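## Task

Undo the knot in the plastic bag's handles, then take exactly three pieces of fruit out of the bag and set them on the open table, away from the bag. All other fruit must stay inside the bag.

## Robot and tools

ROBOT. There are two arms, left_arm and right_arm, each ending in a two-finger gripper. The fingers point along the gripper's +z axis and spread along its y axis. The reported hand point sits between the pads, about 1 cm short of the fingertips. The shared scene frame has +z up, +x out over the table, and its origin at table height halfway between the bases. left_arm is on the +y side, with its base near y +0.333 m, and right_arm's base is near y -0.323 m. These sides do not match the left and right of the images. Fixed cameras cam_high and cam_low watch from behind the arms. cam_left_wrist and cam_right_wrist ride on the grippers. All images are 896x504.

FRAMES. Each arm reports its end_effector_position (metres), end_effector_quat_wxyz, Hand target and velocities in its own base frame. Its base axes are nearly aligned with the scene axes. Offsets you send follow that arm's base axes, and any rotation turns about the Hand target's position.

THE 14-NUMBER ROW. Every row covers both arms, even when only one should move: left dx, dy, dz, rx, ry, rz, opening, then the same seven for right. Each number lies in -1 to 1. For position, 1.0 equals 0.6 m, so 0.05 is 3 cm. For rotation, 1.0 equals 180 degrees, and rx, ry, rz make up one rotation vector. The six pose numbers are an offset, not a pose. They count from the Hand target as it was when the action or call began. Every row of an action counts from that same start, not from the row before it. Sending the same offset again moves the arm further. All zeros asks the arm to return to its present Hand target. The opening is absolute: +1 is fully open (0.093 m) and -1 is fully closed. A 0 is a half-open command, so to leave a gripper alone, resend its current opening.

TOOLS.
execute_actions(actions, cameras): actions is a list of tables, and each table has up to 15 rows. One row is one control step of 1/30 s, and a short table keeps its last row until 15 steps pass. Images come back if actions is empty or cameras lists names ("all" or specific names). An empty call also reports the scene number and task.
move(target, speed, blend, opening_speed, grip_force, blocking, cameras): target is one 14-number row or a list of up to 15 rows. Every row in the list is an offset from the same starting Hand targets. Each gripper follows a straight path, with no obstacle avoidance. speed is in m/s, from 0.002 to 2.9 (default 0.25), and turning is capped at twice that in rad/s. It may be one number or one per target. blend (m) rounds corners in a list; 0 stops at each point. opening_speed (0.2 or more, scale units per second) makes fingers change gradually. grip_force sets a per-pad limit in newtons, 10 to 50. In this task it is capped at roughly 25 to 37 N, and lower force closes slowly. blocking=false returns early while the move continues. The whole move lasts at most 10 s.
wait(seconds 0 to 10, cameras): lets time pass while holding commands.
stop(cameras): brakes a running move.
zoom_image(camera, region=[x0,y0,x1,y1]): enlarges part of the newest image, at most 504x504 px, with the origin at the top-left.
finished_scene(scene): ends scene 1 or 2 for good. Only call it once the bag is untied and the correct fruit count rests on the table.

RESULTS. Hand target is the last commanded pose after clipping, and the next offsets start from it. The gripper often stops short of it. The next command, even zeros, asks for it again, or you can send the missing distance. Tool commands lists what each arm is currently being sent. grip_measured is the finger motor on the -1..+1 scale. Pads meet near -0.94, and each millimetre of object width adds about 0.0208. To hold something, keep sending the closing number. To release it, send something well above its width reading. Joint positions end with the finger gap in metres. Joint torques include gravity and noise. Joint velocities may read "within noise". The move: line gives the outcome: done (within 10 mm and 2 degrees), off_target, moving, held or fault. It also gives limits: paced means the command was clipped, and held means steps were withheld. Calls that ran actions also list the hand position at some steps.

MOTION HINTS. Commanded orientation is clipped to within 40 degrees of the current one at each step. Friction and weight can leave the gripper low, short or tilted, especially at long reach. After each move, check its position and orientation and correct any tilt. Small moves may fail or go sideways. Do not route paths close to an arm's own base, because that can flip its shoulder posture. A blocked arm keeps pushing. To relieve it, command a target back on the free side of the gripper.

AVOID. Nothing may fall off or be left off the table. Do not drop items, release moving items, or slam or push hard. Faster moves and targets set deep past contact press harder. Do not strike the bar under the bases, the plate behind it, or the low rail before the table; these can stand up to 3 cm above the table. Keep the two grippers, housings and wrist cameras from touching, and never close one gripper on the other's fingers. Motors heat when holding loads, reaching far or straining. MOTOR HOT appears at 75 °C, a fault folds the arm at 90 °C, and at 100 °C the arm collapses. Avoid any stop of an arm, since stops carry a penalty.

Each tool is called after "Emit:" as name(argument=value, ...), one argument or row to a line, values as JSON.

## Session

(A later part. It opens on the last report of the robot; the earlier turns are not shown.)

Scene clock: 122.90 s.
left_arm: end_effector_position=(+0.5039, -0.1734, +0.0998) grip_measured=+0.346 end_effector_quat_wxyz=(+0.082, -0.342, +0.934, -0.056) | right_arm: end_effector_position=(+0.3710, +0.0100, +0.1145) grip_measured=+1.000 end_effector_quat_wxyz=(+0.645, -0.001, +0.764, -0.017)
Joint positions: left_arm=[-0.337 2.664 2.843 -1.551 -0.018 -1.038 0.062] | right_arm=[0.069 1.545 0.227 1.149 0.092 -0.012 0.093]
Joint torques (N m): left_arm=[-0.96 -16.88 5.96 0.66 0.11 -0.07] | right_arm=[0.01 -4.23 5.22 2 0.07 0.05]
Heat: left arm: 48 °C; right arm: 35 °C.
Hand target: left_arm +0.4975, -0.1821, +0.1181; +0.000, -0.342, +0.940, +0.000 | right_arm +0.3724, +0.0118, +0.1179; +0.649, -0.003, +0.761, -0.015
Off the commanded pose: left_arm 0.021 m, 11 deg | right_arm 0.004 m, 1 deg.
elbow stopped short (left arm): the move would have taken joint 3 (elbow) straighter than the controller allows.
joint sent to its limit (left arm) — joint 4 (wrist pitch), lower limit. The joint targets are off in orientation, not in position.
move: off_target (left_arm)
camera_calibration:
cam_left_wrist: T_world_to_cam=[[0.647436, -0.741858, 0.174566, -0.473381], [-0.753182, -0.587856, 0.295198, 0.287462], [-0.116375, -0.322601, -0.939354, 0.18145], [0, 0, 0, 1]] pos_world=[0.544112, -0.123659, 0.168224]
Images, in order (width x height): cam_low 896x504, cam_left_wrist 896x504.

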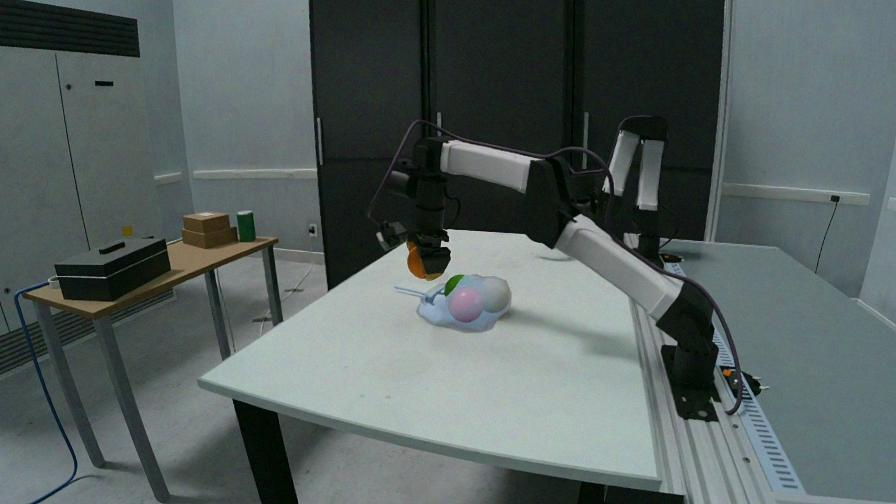

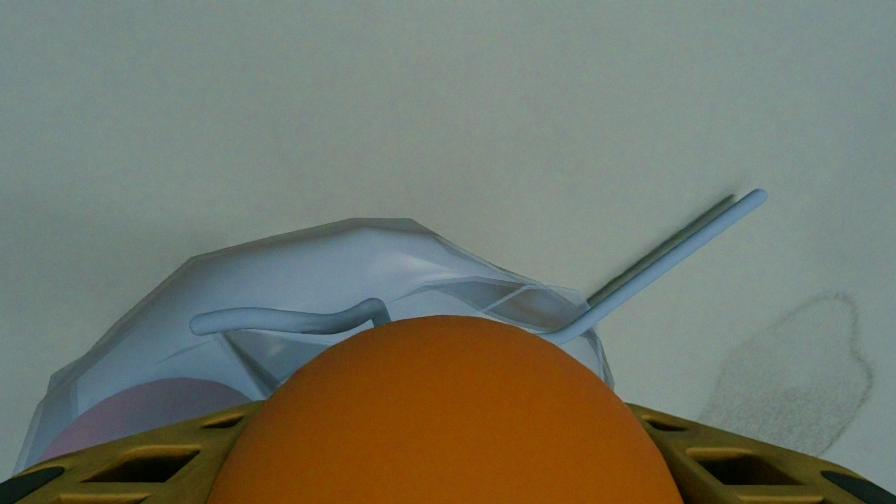

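Emit:
move(
  target=[
    [-0.03,0,0.05,0,0,0,0.25,0,0,0,0,0,0,1],
    [-0.13,0.35,0.05,0,0,0,0.25,0,0,0,0,0,0,1],
    [-0.13,0.35,-0.15,0,0,0,0.25,0,0,0,0,0,0,1],
  ],
  speed=[0.15,0.2,0.1],
  cameras=["cam_left_wrist","cam_low","cam_high"],
)

Emit:
zoom_image(
  camera="cam_high",
  region=[460, 190, 620, 310],
)

Emit:
zoom_image(
  camera="cam_low",
  region=[320, 220, 520, 370],
)

Scene clock: 128.00 s.
left_arm: end_effector_position=(+0.4153, +0.0312, +0.0275) grip_measured=+0.346 end_effector_quat_wxyz=(-0.013, -0.352, +0.936, +0.004) | right_arm: end_effector_position=(+0.3710, +0.0100, +0.1145) grip_measured=+1.000 end_effector_quat_wxyz=(+0.645, -0.001, +0.764, -0.017)
Joint positions: left_arm=[0.075 2.208 1.745 -1.135 0 -0.644 0.062] | right_arm=[0.069 1.545 0.227 1.149 0.092 -0.012 0.093]
Joint torques (N m): left_arm=[-0.49 -12.37 4.6 0.65 -0.01 0.13] | right_arm=[0.08 -4.16 5.26 2.01 0.06 0.07]
Heat: left arm: 50 °C; right arm: 36 °C.
Hand target: left_arm +0.4195, +0.0278, +0.0281; +0.000, -0.342, +0.940, +0.000 | right_arm +0.3724, +0.0118, +0.1179; +0.649, -0.003, +0.761, -0.015
Off the commanded pose: left_arm 0.005 m, 2 deg | right_arm 0.004 m, 1 deg.
move: done
camera_calibration:
cam_left_wrist: T_world_to_cam=[[0.677487, -0.735509, -0.00616956, -0.259466], [-0.663943, -0.615133, 0.425195, 0.322638], [-0.31653, -0.283968, -0.905081, 0.250169], [0, 0, 0, 1]] pos_world=[0.469184, 0.0786661, 0.0876379]
Images, in order (width x height): cam_high 896x504, cam_low 896x504, cam_left_wrist 896x504.

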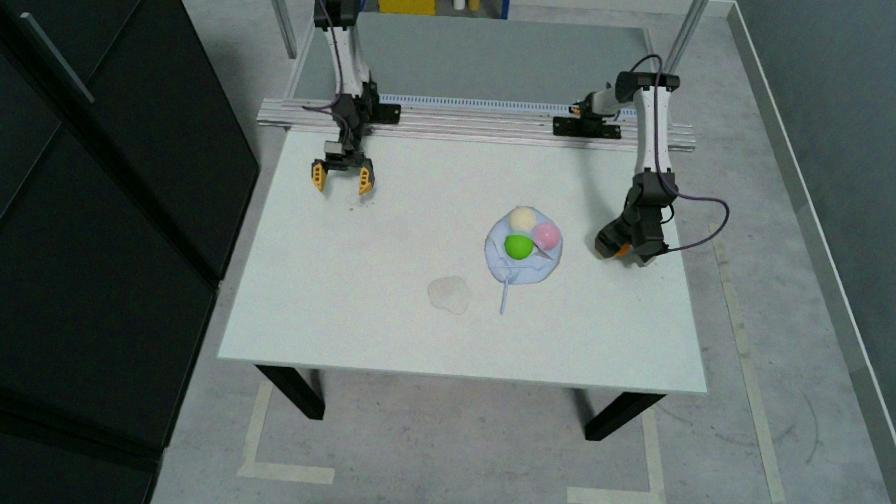

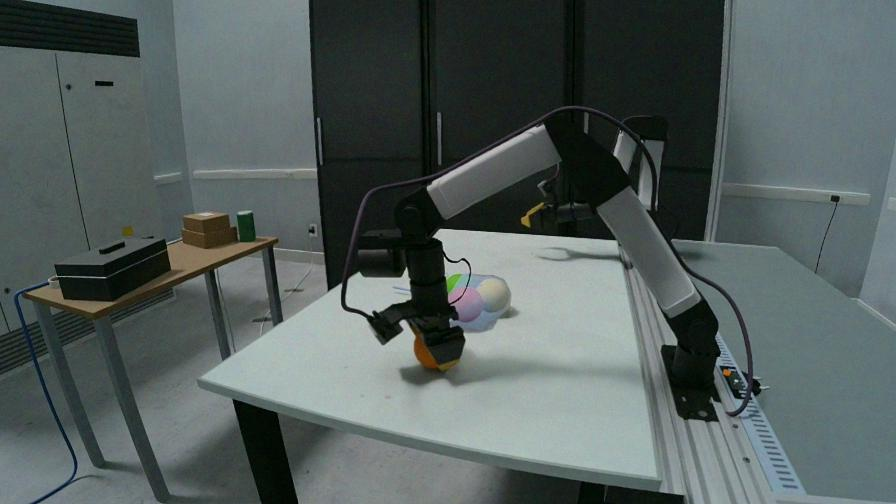

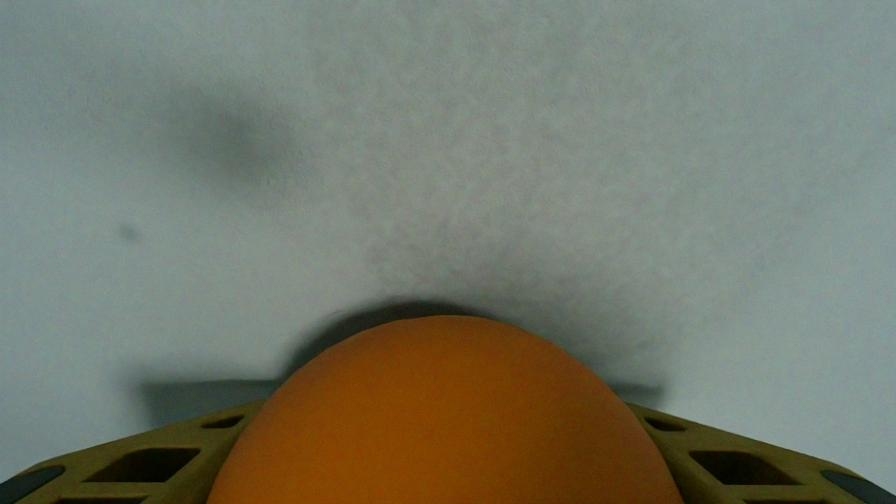

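Scaled by 3.150 from the camera's 896x504 image, which has a finer 1280x720 frame.

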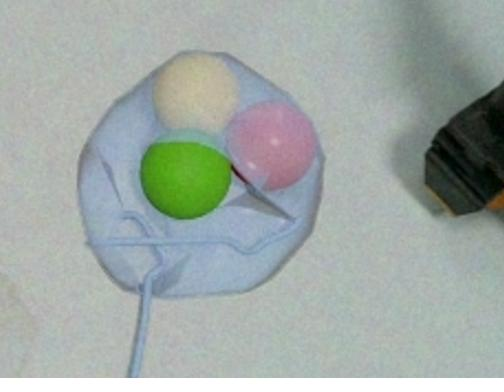

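Scaled by 2.520 from the camera's 896x504 image, which has a finer 1280x720 frame.

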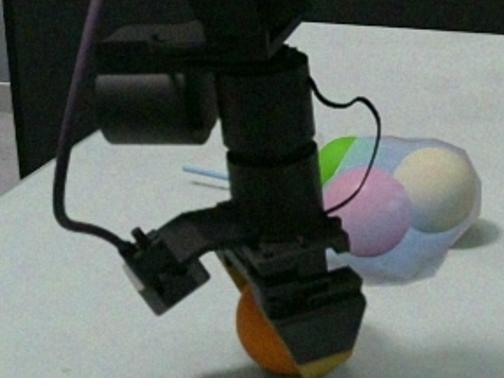

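Emit:
move(
  target=[
    [0,0,-0.005,0,0,0,0.25,0,0,0,0,0,0,1],
    [0,0,-0.005,0,0,0,0.9,0,0,0,0,0,0,1],
    [0,0,0.28,0,0,0,0.9,0,0,0,0,0,0,1],
    [-0.07,-0.32,0.32,0,0,-0.222,1,0,0,0,0,0,0,1],
  ],
  speed=[0.1,0.1,0.15,0.25],
  opening_speed=0.6,
  cameras=["cam_left_wrist","cam_high"],
)

Scene clock: 134.73 s.
left_arm: end_effector_position=(+0.3812, -0.1626, +0.2053) grip_measured=+1.000 end_effector_quat_wxyz=(+0.078, -0.010, +0.996, -0.033) | right_arm: end_effector_position=(+0.3710, +0.0100, +0.1145) grip_measured=+1.000 end_effector_quat_wxyz=(+0.645, -0.001, +0.764, -0.017)
Joint positions: left_arm=[-0.404 2.043 2.192 -1.55 -0.001 -0.423 0.093] | right_arm=[0.069 1.545 0.227 1.149 0.092 -0.012 0.093]
Joint torques (N m): left_arm=[-0.24 -12.03 7.82 0.61 0.03 0.14] | right_arm=[-0.03 -4.14 5.19 2 0.08 0.06]
Heat: left arm: 50 °C; right arm: 36 °C.
Hand target: left_arm +0.3775, -0.1641, +0.2200; +0.000, +0.000, +1.000, +0.000 | right_arm +0.3724, +0.0118, +0.1179; +0.649, -0.003, +0.761, -0.015
Off the commanded pose: left_arm 0.015 m, 10 deg | right_arm 0.004 m, 1 deg.
joint sent to its limit (left arm) — joint 4 (wrist pitch), lower limit. The joint targets are off in orientation, not in position.
move: off_target (left_arm); target 4's new opening was sent with left_arm's hand 0.015 m and 10 deg from that target
camera_calibration:
cam_left_wrist: T_world_to_cam=[[0.0379167, -0.995882, 0.0823527, -0.194414], [-0.965412, -0.0152328, 0.260285, 0.351447], [-0.257959, -0.0893734, -0.962013, 0.366311], [0, 0, 0, 1]] pos_world=[0.441155, -0.155521, 0.27693]
Images, in order (width x height): cam_high 896x504, cam_left_wrist 896x504.

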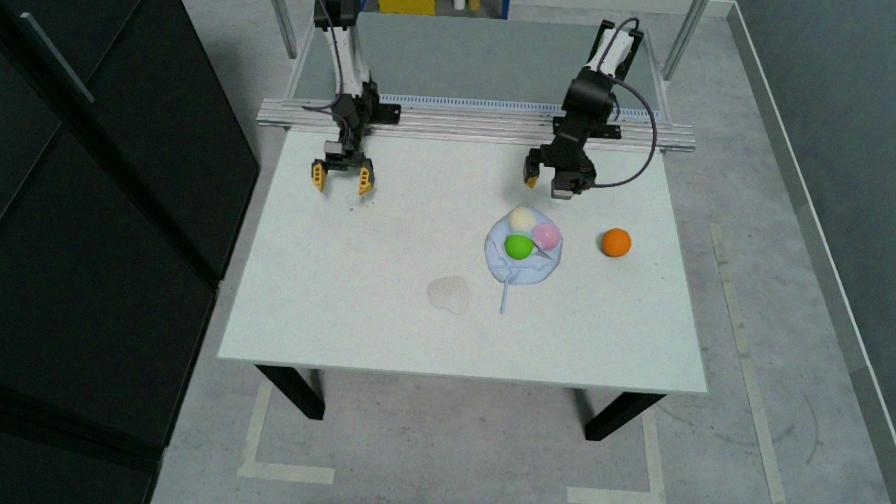

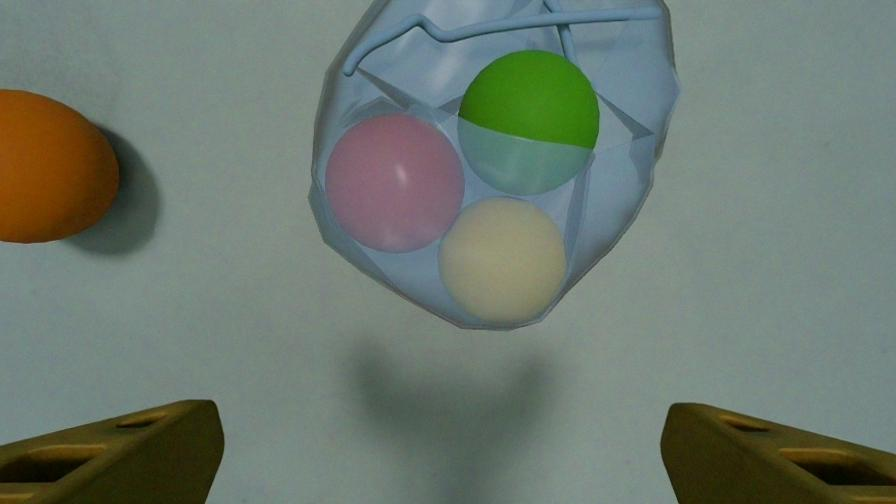

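Emit:
move(
  target=[0.176,0.04,-0.2,0,0,-0.25,-0.3,0,0,0,0,0,0,1],
  speed=0.25,
  cameras=["cam_left_wrist"],
)

Scene clock: 138.20 s.
left_arm: end_effector_position=(+0.4817, -0.1416, +0.1043) grip_measured=-0.298 end_effector_quat_wxyz=(+0.054, +0.376, +0.925, +0.000) | right_arm: end_effector_position=(+0.3710, +0.0100, +0.1145) grip_measured=+1.000 end_effector_quat_wxyz=(+0.645, -0.001, +0.764, -0.017)
Joint positions: left_arm=[-0.282 2.54 2.632 -1.555 0.011 0.489 0.031] | right_arm=[0.069 1.545 0.227 1.149 0.092 -0.012 0.093]
Joint torques (N m): left_arm=[0.23 -11.96 7.79 0.53 -0.05 0.12] | right_arm=[-0.01 -4.22 5.26 2.02 0.09 0.05]
Heat: left arm: 50 °C; right arm: 36 °C.
Hand target: left_arm +0.4831, -0.1403, +0.1002; +0.000, +0.383, +0.924, +0.000 | right_arm +0.3724, +0.0118, +0.1179; +0.649, -0.003, +0.761, -0.015
Off the commanded pose: left_arm 0.005 m, 6 deg | right_arm 0.004 m, 1 deg.
joint sent to its limit (left arm) — joint 4 (wrist pitch), lower limit. The joint targets are off in orientation, not in position.
move: off_target (left_arm)
camera_calibration:
cam_left_wrist: T_world_to_cam=[[-0.678282, -0.734259, -0.0282538, 0.224608], [-0.70407, 0.638429, 0.310957, 0.436585], [-0.210285, 0.230809, -0.950004, 0.318055], [0, 0, 0, 1]] pos_world=[0.526616, -0.187217, 0.17274]
Images, in order (width x height): cam_left_wrist 896x504.

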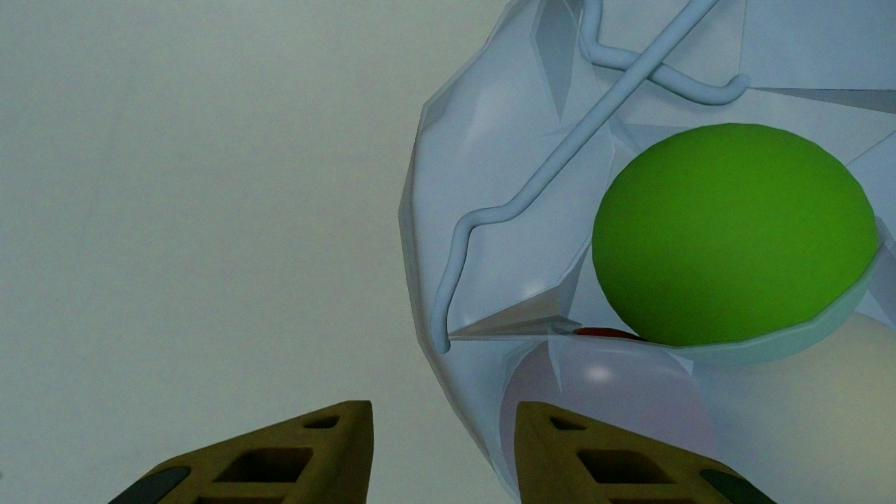

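Emit:
move(
  target=[
    [0.009,-0.015,-0.06,0,0,0,-0.35,0,0,0,0,0,0,1],
    [0.009,-0.015,-0.152,0,0,0,-0.35,0,0,0,0,0,0,1],
    [0.009,-0.015,-0.152,0,0,0,-1,0,0,0,0,0,0,1],
  ],
  speed=0.1,
  cameras=["cam_left_wrist"],
)

Scene clock: 141.73 s.
left_arm: end_effector_position=(+0.4894, -0.1436, +0.0222) grip_measured=-0.933 end_effector_quat_wxyz=(+0.007, +0.377, +0.926, -0.004) | right_arm: end_effector_position=(+0.3710, +0.0100, +0.1145) grip_measured=+1.000 end_effector_quat_wxyz=(+0.645, -0.001, +0.764, -0.017)
Joint positions: left_arm=[-0.282 2.685 2.583 -1.455 0.009 0.49 0] | right_arm=[0.069 1.545 0.227 1.149 0.092 -0.012 0.093]
Joint torques (N m): left_arm=[-1.01 -12.55 5.48 0.62 -0.05 -0.02] | right_arm=[-0.02 -4.25 5.15 2 0.07 0.03]
Heat: left arm: 50 °C; right arm: 36 °C.
Hand target: left_arm +0.4885, -0.1493, +0.0089; +0.000, +0.383, +0.924, +0.000 | right_arm +0.3724, +0.0118, +0.1179; +0.649, -0.003, +0.761, -0.015
Off the commanded pose: left_arm 0.014 m, 1 deg | right_arm 0.004 m, 1 deg.
move: off_target (left_arm); target 3's new opening was sent with left_arm's hand 0.014 m and 1 deg from that target
camera_calibration:
cam_left_wrist: T_world_to_cam=[[-0.679157, -0.733883, 0.0126666, 0.225607], [-0.672181, 0.628803, 0.39087, 0.449954], [-0.294818, 0.256948, -0.920359, 0.28659], [0, 0, 0, 1]] pos_world=[0.540165, -0.191002, 0.0850345]
Images, in order (width x height): cam_left_wrist 896x504.

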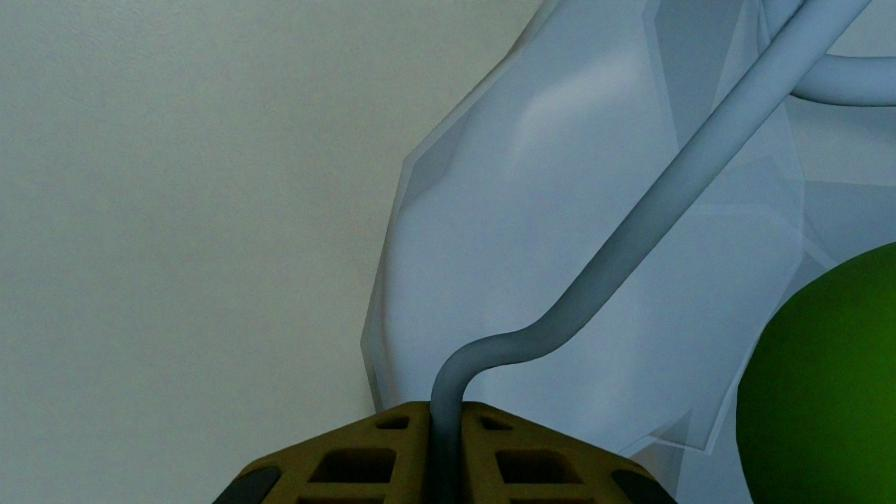

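Emit:
move(
  target=[
    [0,0,0.2,0,0,0,-1,0,0,0,0,0,0,1],
    [-0.2,-0.03,0.2,0,0,0,-1,0,0,0,0,0,0,1],
    [-0.28,-0.03,0.08,0,0,0,-1,0,0,0,0,0,0,1],
    [-0.28,-0.03,0.08,0,0,0,-0.4,0,0,0,0,0,0,1],
    [-0.3,-0.03,0.3,0,0,0,-0.4,0,0,0,0,0,0,1],
    [-0.18,-0.03,0.38,0,0,0.25,1,0,0,0,0,0,0,1],
  ],
  speed=0.15,
  cameras=["cam_left_wrist","cam_high"],
)

Emit:
zoom_image(
  camera="cam_high",
  region=[440, 180, 600, 300],
)

Scene clock: 152.00 s.
left_arm: end_effector_position=(+0.3771, -0.1687, +0.2392) grip_measured=+1.000 end_effector_quat_wxyz=(+0.120, +0.008, +0.991, -0.055) | right_arm: end_effector_position=(+0.3710, +0.0100, +0.1145) grip_measured=+1.000 end_effector_quat_wxyz=(+0.645, -0.001, +0.764, -0.017)
Joint positions: left_arm=[-0.419 1.988 2.236 -1.555 0.005 -0.402 0.093] | right_arm=[0.069 1.545 0.227 1.149 0.092 -0.012 0.093]
Joint torques (N m): left_arm=[0.58 -8.03 7.71 0.86 -0.06 -0.1] | right_arm=[0.01 -4.26 5.27 2 0.08 0.05]
Heat: left arm: 49 °C; right arm: 36 °C.
Hand target: left_arm +0.3805, -0.1673, +0.2369; +0.000, +0.000, +1.000, +0.000 | right_arm +0.3724, +0.0118, +0.1179; +0.649, -0.003, +0.761, -0.015
Off the commanded pose: left_arm 0.004 m, 15 deg | right_arm 0.004 m, 1 deg.
joint sent to its limit (left arm) — joint 4 (wrist pitch), lower limit. The joint targets are off in orientation, not in position.
move: off_target (left_arm); target 6's new opening was sent with left_arm's hand 0.004 m and 15 deg from that target
camera_calibration:
cam_left_wrist: T_world_to_cam=[[-0.00754076, -0.992374, 0.123032, -0.195179], [-0.984008, 0.0292603, 0.175702, 0.3733], [-0.177962, -0.11974, -0.976725, 0.365518], [0, 0, 0, 1]] pos_world=[0.430907, -0.160846, 0.315435]
Images, in order (width x height): cam_high 896x504, cam_left_wrist 896x504.

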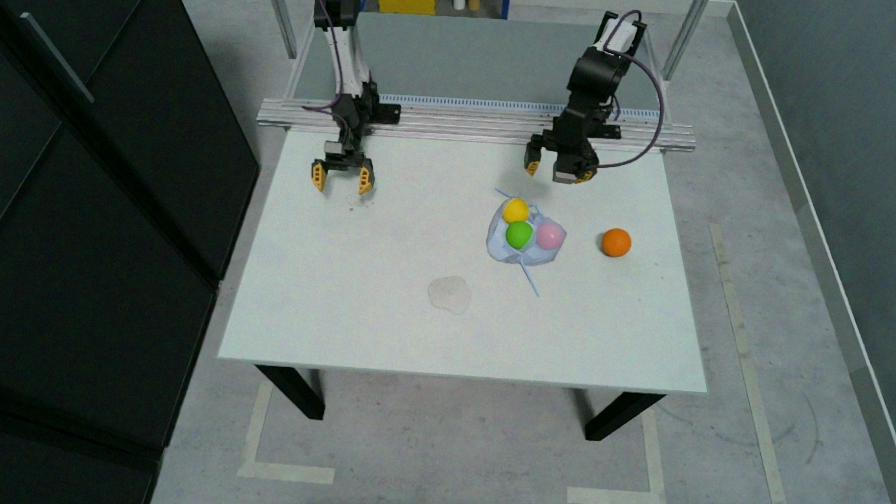

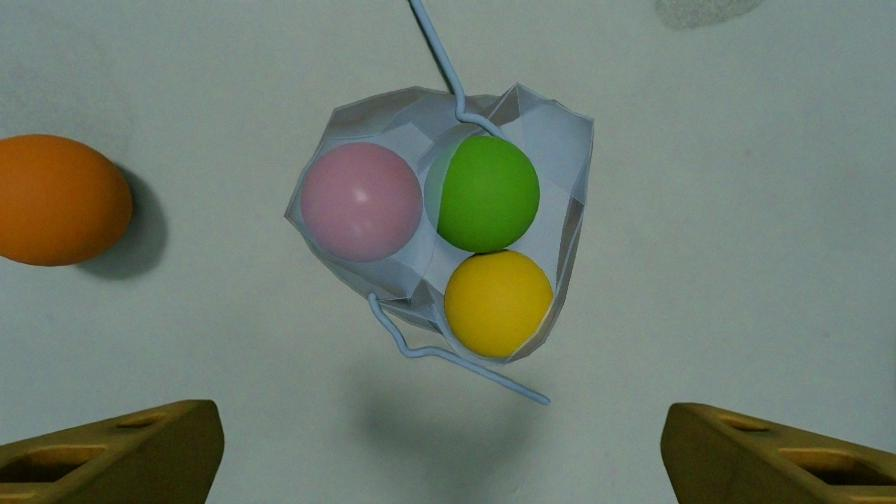

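Scaled by 3.150 from the camera's 896x504 image, which has a finer 1280x720 frame.

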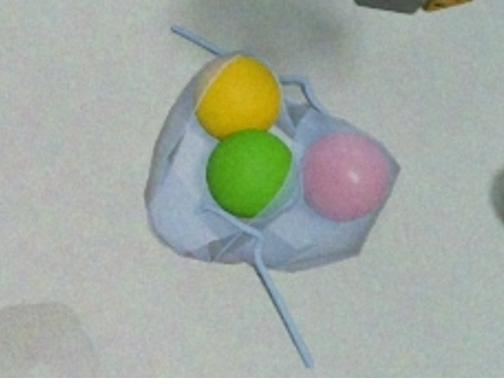

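Emit:
move(
  target=[
    [0.059,-0.09,-0.17,0,0,0.24,0.85,0,0,0,0,0,0,1],
    [0.059,-0.09,-0.26,0,0,0.24,0.85,0,0,0,0,0,0,1],
  ],
  speed=0.2,
  cameras=["cam_left_wrist"],
)

Scene clock: 156.60 s.
left_arm: end_effector_position=(+0.4164, -0.2116, +0.0874) grip_measured=+0.852 end_effector_quat_wxyz=(+0.004, -0.369, +0.929, +0.006) | right_arm: end_effector_position=(+0.3710, +0.0100, +0.1145) grip_measured=+1.000 end_effector_quat_wxyz=(+0.645, -0.001, +0.764, -0.017)
Joint positions: left_arm=[-0.475 2.428 2.361 -1.508 -0.014 -1.231 0.086] | right_arm=[0.069 1.545 0.227 1.149 0.092 -0.012 0.093]
Joint torques (N m): left_arm=[-0.92 -12.05 5.71 0.56 0.12 -0.11] | right_arm=[0.02 -4.21 5.18 2.02 0.09 0.05]
Heat: left arm: 48 °C; right arm: 37 °C.
Hand target: left_arm +0.4158, -0.2212, +0.0808; +0.000, -0.368, +0.930, +0.000 | right_arm +0.3724, +0.0118, +0.1179; +0.649, -0.003, +0.761, -0.015
Off the commanded pose: left_arm 0.012 m, 1 deg | right_arm 0.004 m, 1 deg.
move: off_target (left_arm)
camera_calibration:
cam_left_wrist: T_world_to_cam=[[0.703904, -0.710292, 0.00214867, -0.444703], [-0.653434, -0.646366, 0.393997, 0.140312], [-0.278464, -0.27874, -0.919109, 0.22224], [0, 0, 0, 1]] pos_world=[0.466599, -0.163228, 0.149936]
Images, in order (width x height): cam_left_wrist 896x504.

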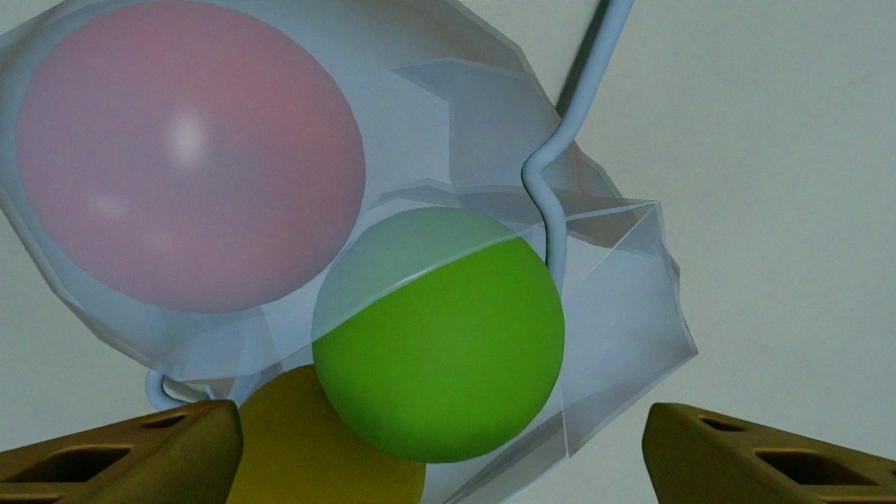

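Emit:
move(
  target=[
    [-0.02,-0.012,-0.02,0,0,0,0.85,0,0,0,0,0,0,1],
    [-0.02,-0.012,-0.108,0,0,0,0.85,0,0,0,0,0,0,1],
  ],
  speed=0.08,
  cameras=["cam_left_wrist","cam_low"],
)

Emit:
zoom_image(
  camera="cam_low",
  region=[400, 220, 560, 340],
)

Scene clock: 159.77 s.
left_arm: end_effector_position=(+0.4071, -0.2222, +0.0122) grip_measured=+0.852 end_effector_quat_wxyz=(-0.003, -0.368, +0.930, +0.009) | right_arm: end_effector_position=(+0.3710, +0.0100, +0.1145) grip_measured=+1.000 end_effector_quat_wxyz=(+0.645, -0.001, +0.764, -0.017)
Joint positions: left_arm=[-0.502 2.418 2.045 -1.214 -0.007 -1.256 0.086] | right_arm=[0.069 1.545 0.227 1.149 0.092 -0.012 0.093]
Joint torques (N m): left_arm=[-0.79 -14.64 4.05 0.52 0.02 -0.12] | right_arm=[0.06 -4.23 5.18 2.01 0.09 0.05]
Heat: left arm: 48 °C; right arm: 37 °C.
Hand target: left_arm +0.4038, -0.2284, +0.0160; +0.000, -0.368, +0.930, +0.000 | right_arm +0.3724, +0.0118, +0.1179; +0.649, -0.003, +0.761, -0.015
Off the commanded pose: left_arm 0.008 m, 1 deg | right_arm 0.004 m, 1 deg.
move: done
camera_calibration:
cam_left_wrist: T_world_to_cam=[[0.702772, -0.711372, -0.00777953, -0.445226], [-0.648558, -0.645135, 0.403948, 0.155114], [-0.292376, -0.278838, -0.914749, 0.153221], [0, 0, 0, 1]] pos_world=[0.458291, -0.173928, 0.0740373]
Images, in order (width x height): cam_low 896x504, cam_left_wrist 896x504.

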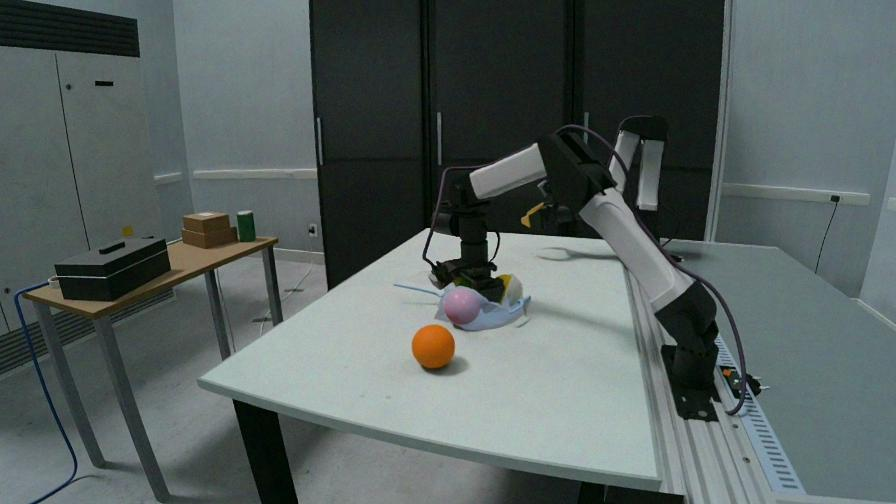

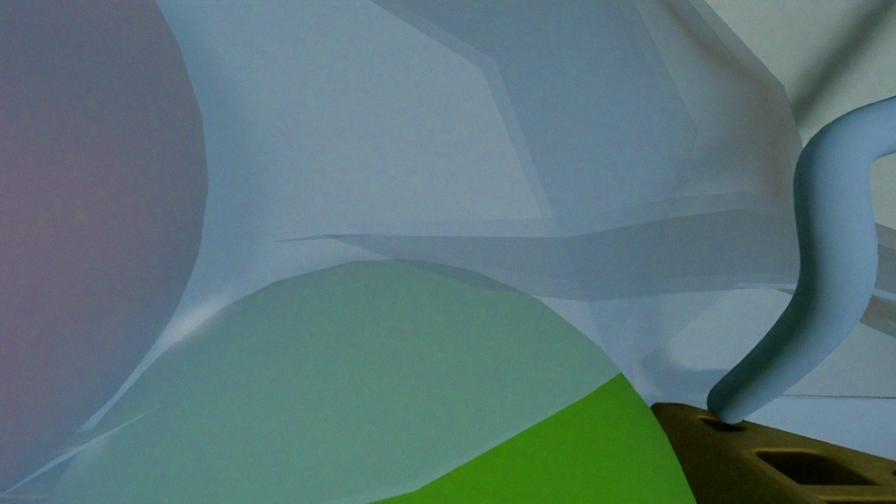

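Scaled by 3.150 from the camera's 896x504 image, which has a finer 1280x720 frame.

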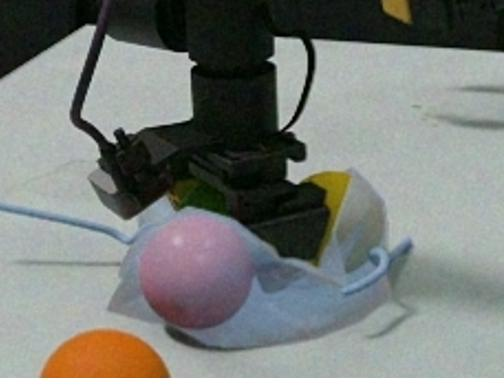

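Emit:
move(
  target=[
    [0,0,0.015,0,0,0,0.85,0,0,0,0,0,0,1],
    [0,0,0.015,0,0,0,0.2,0,0,0,0,0,0,1],
    [0,0,0.07,0,0,0,0.2,0,0,0,0,0,0,1],
  ],
  speed=0.08,
  opening_speed=0.5,
  cameras=["cam_left_wrist","cam_high"],
)

Emit:
zoom_image(
  camera="cam_high",
  region=[440, 180, 600, 300],
)

Scene clock: 163.80 s.
left_arm: end_effector_position=(+0.4032, -0.2201, +0.0364) grip_measured=+0.315 end_effector_quat_wxyz=(-0.011, -0.368, +0.929, +0.018) | right_arm: end_effector_position=(+0.3710, +0.0100, +0.1145) grip_measured=+1.000 end_effector_quat_wxyz=(+0.645, -0.001, +0.764, -0.017)
Joint positions: left_arm=[-0.502 2.416 2.136 -1.333 -0.007 -1.257 0.06] | right_arm=[0.069 1.545 0.227 1.149 0.092 -0.012 0.093]
Joint torques (N m): left_arm=[-0.8 -15.66 8.01 0.16 0.04 -0.11] | right_arm=[0.05 -4.22 5.18 2.01 0.06 0.03]
Heat: left arm: 49 °C; right arm: 37 °C.
Hand target: left_arm +0.4039, -0.2284, +0.0581; +0.000, -0.368, +0.930, +0.000 | right_arm +0.3724, +0.0118, +0.1179; +0.649, -0.003, +0.761, -0.015
Off the commanded pose: left_arm 0.023 m, 2 deg | right_arm 0.004 m, 1 deg.
move: off_target (left_arm); target 2's new opening was sent with left_arm's hand 0.015 m and 1 deg from that target
camera_calibration:
cam_left_wrist: T_world_to_cam=[[0.703157, -0.710322, -0.0318422, -0.439776], [-0.638862, -0.650808, 0.410248, 0.138804], [-0.312131, -0.268126, -0.911418, 0.185083], [0, 0, 0, 1]] pos_world=[0.455678, -0.172421, 0.0977407]
Images, in order (width x height): cam_high 896x504, cam_left_wrist 896x504.

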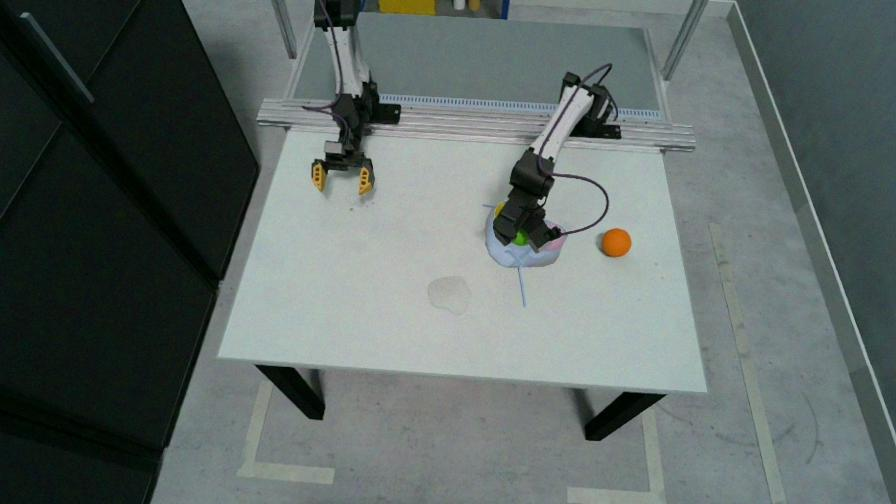

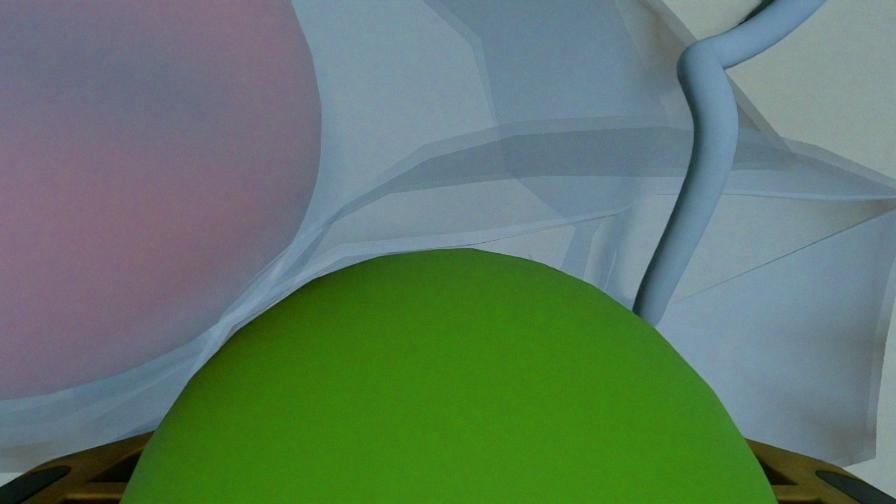

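Scaled by 3.150 from the camera's 896x504 image, which has a finer 1280x720 frame.

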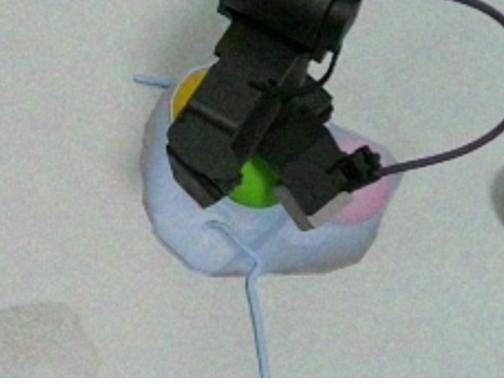

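Emit:
move(
  target=[
    [0,0,0.19,0,0,0,0.2,0,0,0,0,0,0,1],
  ],
  speed=0.08,
  cameras=["cam_left_wrist","cam_low"],
)

Emit:
zoom_image(
  camera="cam_low",
  region=[400, 190, 580, 340],
)

Scene clock: 166.53 s.
left_arm: end_effector_position=(+0.4084, -0.2229, +0.1512) grip_measured=+0.315 end_effector_quat_wxyz=(+0.040, -0.368, +0.928, -0.043) | right_arm: end_effector_position=(+0.3710, +0.0100, +0.1145) grip_measured=+1.000 end_effector_quat_wxyz=(+0.645, -0.001, +0.764, -0.017)
Joint positions: left_arm=[-0.502 2.315 2.415 -1.553 -0.007 -1.257 0.06] | right_arm=[0.069 1.545 0.227 1.149 0.092 -0.012 0.093]
Joint torques (N m): left_arm=[-0.79 -14.87 7.62 0.51 0.02 -0.09] | right_arm=[0.02 -4.26 5.19 2.01 0.08 0.05]
Heat: left arm: 50 °C; right arm: 37 °C.
Hand target: left_arm +0.4039, -0.2284, +0.1720; +0.000, -0.368, +0.930, +0.000 | right_arm +0.3724, +0.0118, +0.1179; +0.649, -0.003, +0.761, -0.015
Off the commanded pose: left_arm 0.022 m, 7 deg | right_arm 0.004 m, 1 deg.
joint sent to its limit (left arm) — joint 4 (wrist pitch), lower limit. The joint targets are off in orientation, not in position.
move: off_target (left_arm)
camera_calibration:
cam_left_wrist: T_world_to_cam=[[0.696803, -0.706859, 0.121717, -0.461641], [-0.693571, -0.620763, 0.365531, 0.129034], [-0.182821, -0.339122, -0.922807, 0.223667], [0, 0, 0, 1]] pos_world=[0.452058, -0.170365, 0.215425]
Images, in order (width x height): cam_low 896x504, cam_left_wrist 896x504.

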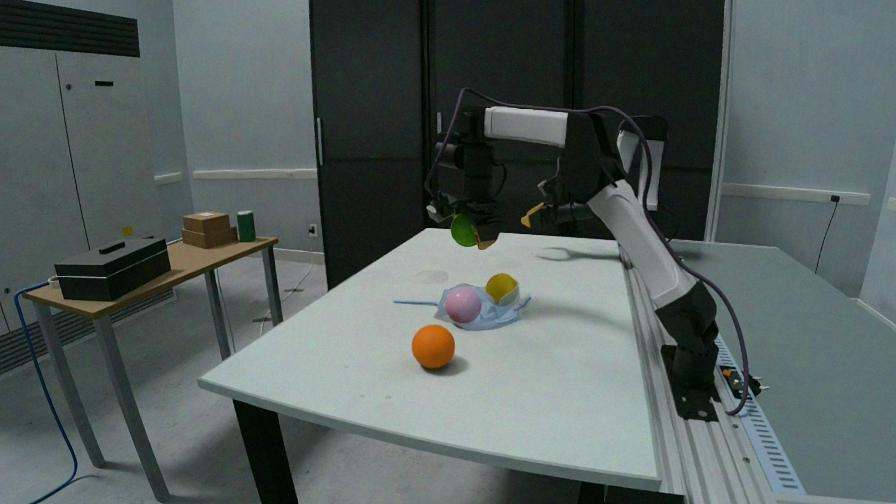

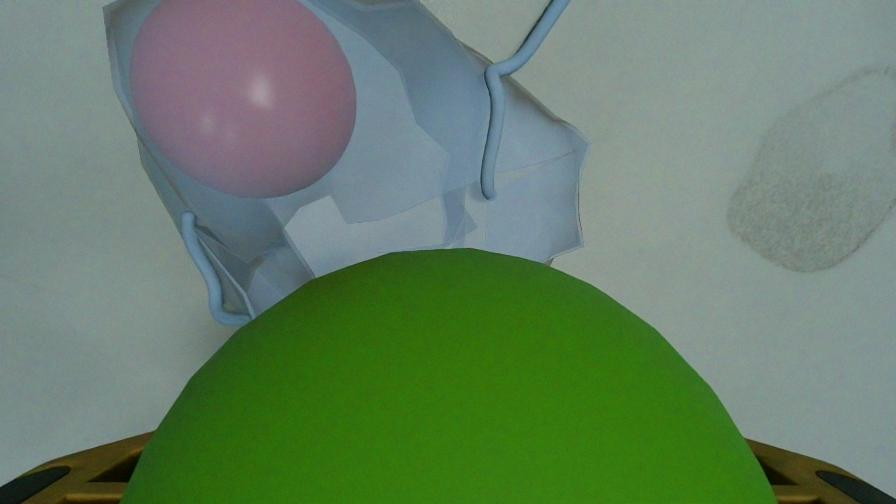

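Scaled by 2.800 from the camera's 896x504 image, which has a finer 1280x720 frame.

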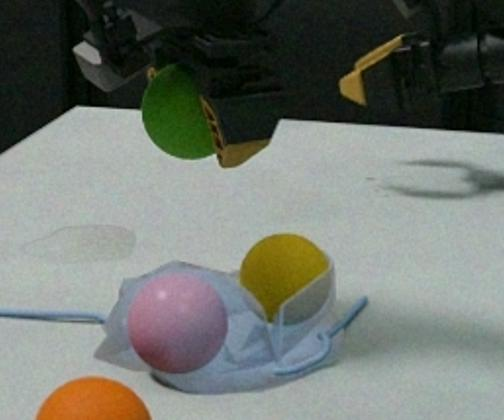

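Emit:
move(
  target=[
    [-0.19,0.247,0,0,0,0,0.2,0,0,0,0,0,0,1],
    [-0.19,0.247,-0.25,0,0,0,0.2,0,0,0,0,0,0,1],
  ],
  speed=[0.2,0.1],
  cameras=["cam_left_wrist","cam_low","cam_high"],
)

Emit:
zoom_image(
  camera="cam_low",
  region=[400, 220, 600, 370],
)

Scene clock: 171.23 s.
left_arm: end_effector_position=(+0.2907, -0.0797, +0.0281) grip_measured=+0.315 end_effector_quat_wxyz=(+0.004, -0.373, +0.928, +0.001) | right_arm: end_effector_position=(+0.3710, +0.0100, +0.1145) grip_measured=+1.000 end_effector_quat_wxyz=(+0.645, -0.001, +0.764, -0.017)
Joint positions: left_arm=[-0.271 1.759 1.101 -0.907 -0.006 -1.036 0.06] | right_arm=[0.069 1.545 0.227 1.149 0.092 -0.012 0.093]
Joint torques (N m): left_arm=[0.35 -6.61 4.6 0.61 0.03 0.14] | right_arm=[0.05 -4.26 5.26 2 0.06 0.05]
Heat: left arm: 49 °C; right arm: 37 °C.
Hand target: left_arm +0.2899, -0.0802, +0.0220; +0.000, -0.368, +0.930, +0.000 | right_arm +0.3724, +0.0118, +0.1179; +0.649, -0.003, +0.761, -0.015
Off the commanded pose: left_arm 0.006 m, 1 deg | right_arm 0.004 m, 1 deg.
move: done
camera_calibration:
cam_left_wrist: T_world_to_cam=[[0.710271, -0.703817, 0.0124735, -0.264113], [-0.649357, -0.648265, 0.397602, 0.16529], [-0.271753, -0.290505, -0.917473, 0.16661], [0, 0, 0, 1]] pos_world=[0.340201, -0.0303345, 0.0904346]
Images, in order (width x height): cam_high 896x504, cam_low 896x504, cam_left_wrist 896x504.

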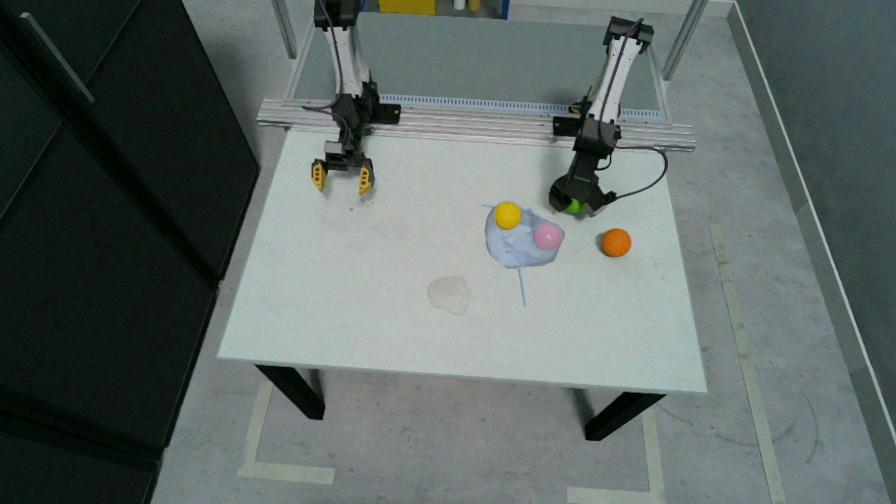

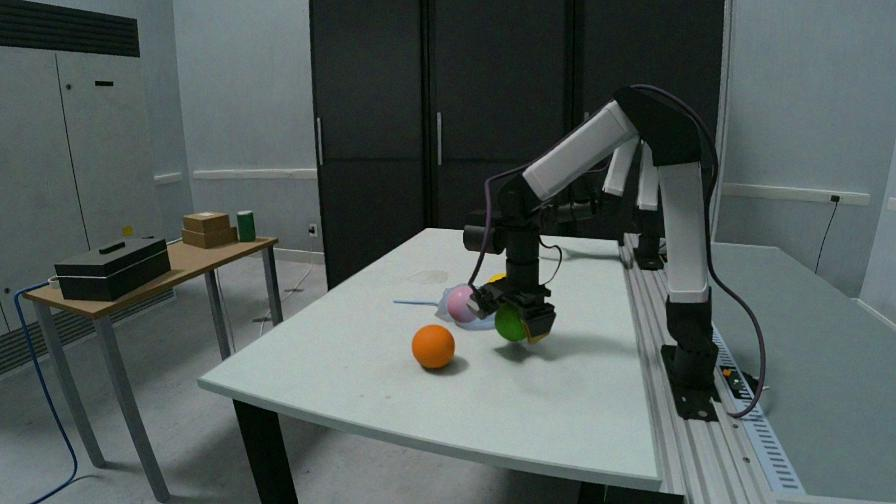

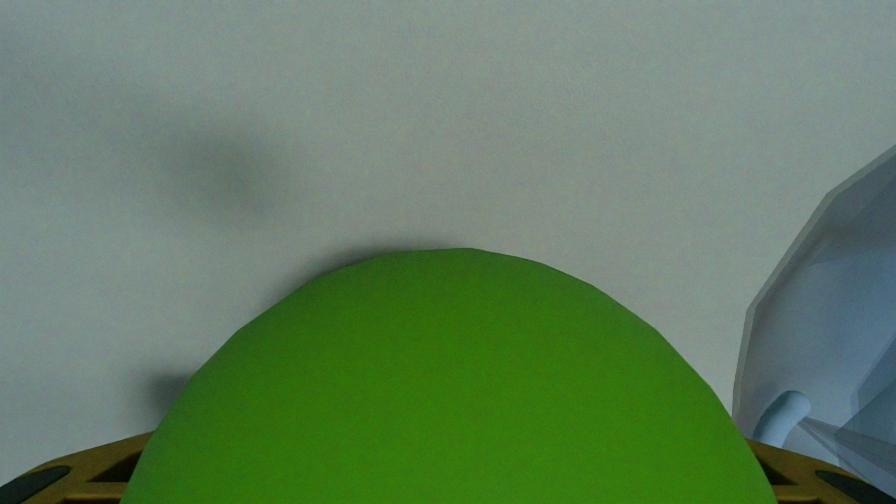

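Scaled by 2.520 from the camera's 896x504 image, which has a finer 1280x720 frame.

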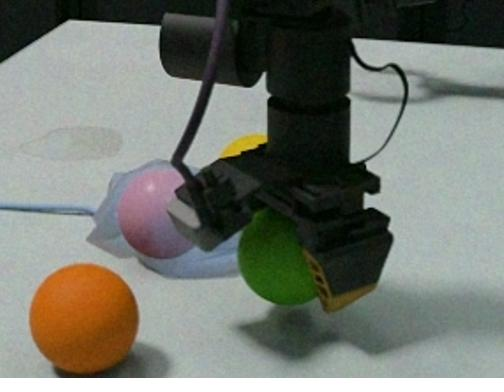

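Emit:
move(
  target=[
    [0,0,-0.027,0,0,0,0.2,0,0,0,0,0,0,1],
  ],
  speed=0.04,
  cameras=["cam_low"],
)

Emit:
zoom_image(
  camera="cam_low",
  region=[400, 220, 600, 370],
)

Scene clock: 172.57 s.
left_arm: end_effector_position=(+0.2918, -0.0800, +0.0130) grip_measured=+0.315 end_effector_quat_wxyz=(+0.006, -0.373, +0.928, -0.001) | right_arm: end_effector_position=(+0.3710, +0.0100, +0.1145) grip_measured=+1.000 end_effector_quat_wxyz=(+0.645, -0.001, +0.764, -0.017)
Joint positions: left_arm=[-0.271 1.785 1.067 -0.842 -0.006 -1.036 0.06] | right_arm=[0.069 1.545 0.227 1.149 0.092 -0.012 0.093]
Joint torques (N m): left_arm=[0.38 -6.52 4.29 0.62 0.03 0.12] | right_arm=[0.01 -4.25 5.27 2 0.06 0.05]
Heat: left arm: 49 °C; right arm: 37 °C.
Hand target: left_arm +0.2899, -0.0802, +0.0059; +0.000, -0.368, +0.930, +0.000 | right_arm +0.3724, +0.0118, +0.1179; +0.649, -0.003, +0.761, -0.015
Off the commanded pose: left_arm 0.007 m, 1 deg | right_arm 0.004 m, 1 deg.
move: done
Images, in order (width x height): cam_low 896x504.

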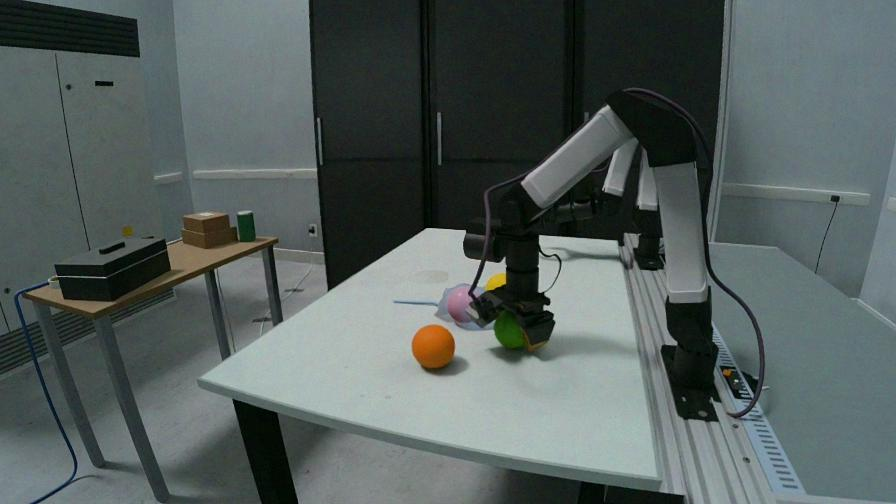

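Scaled by 2.520 from the camera's 896x504 image, which has a finer 1280x720 frame.

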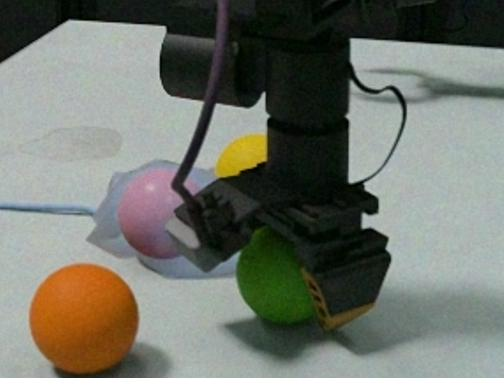

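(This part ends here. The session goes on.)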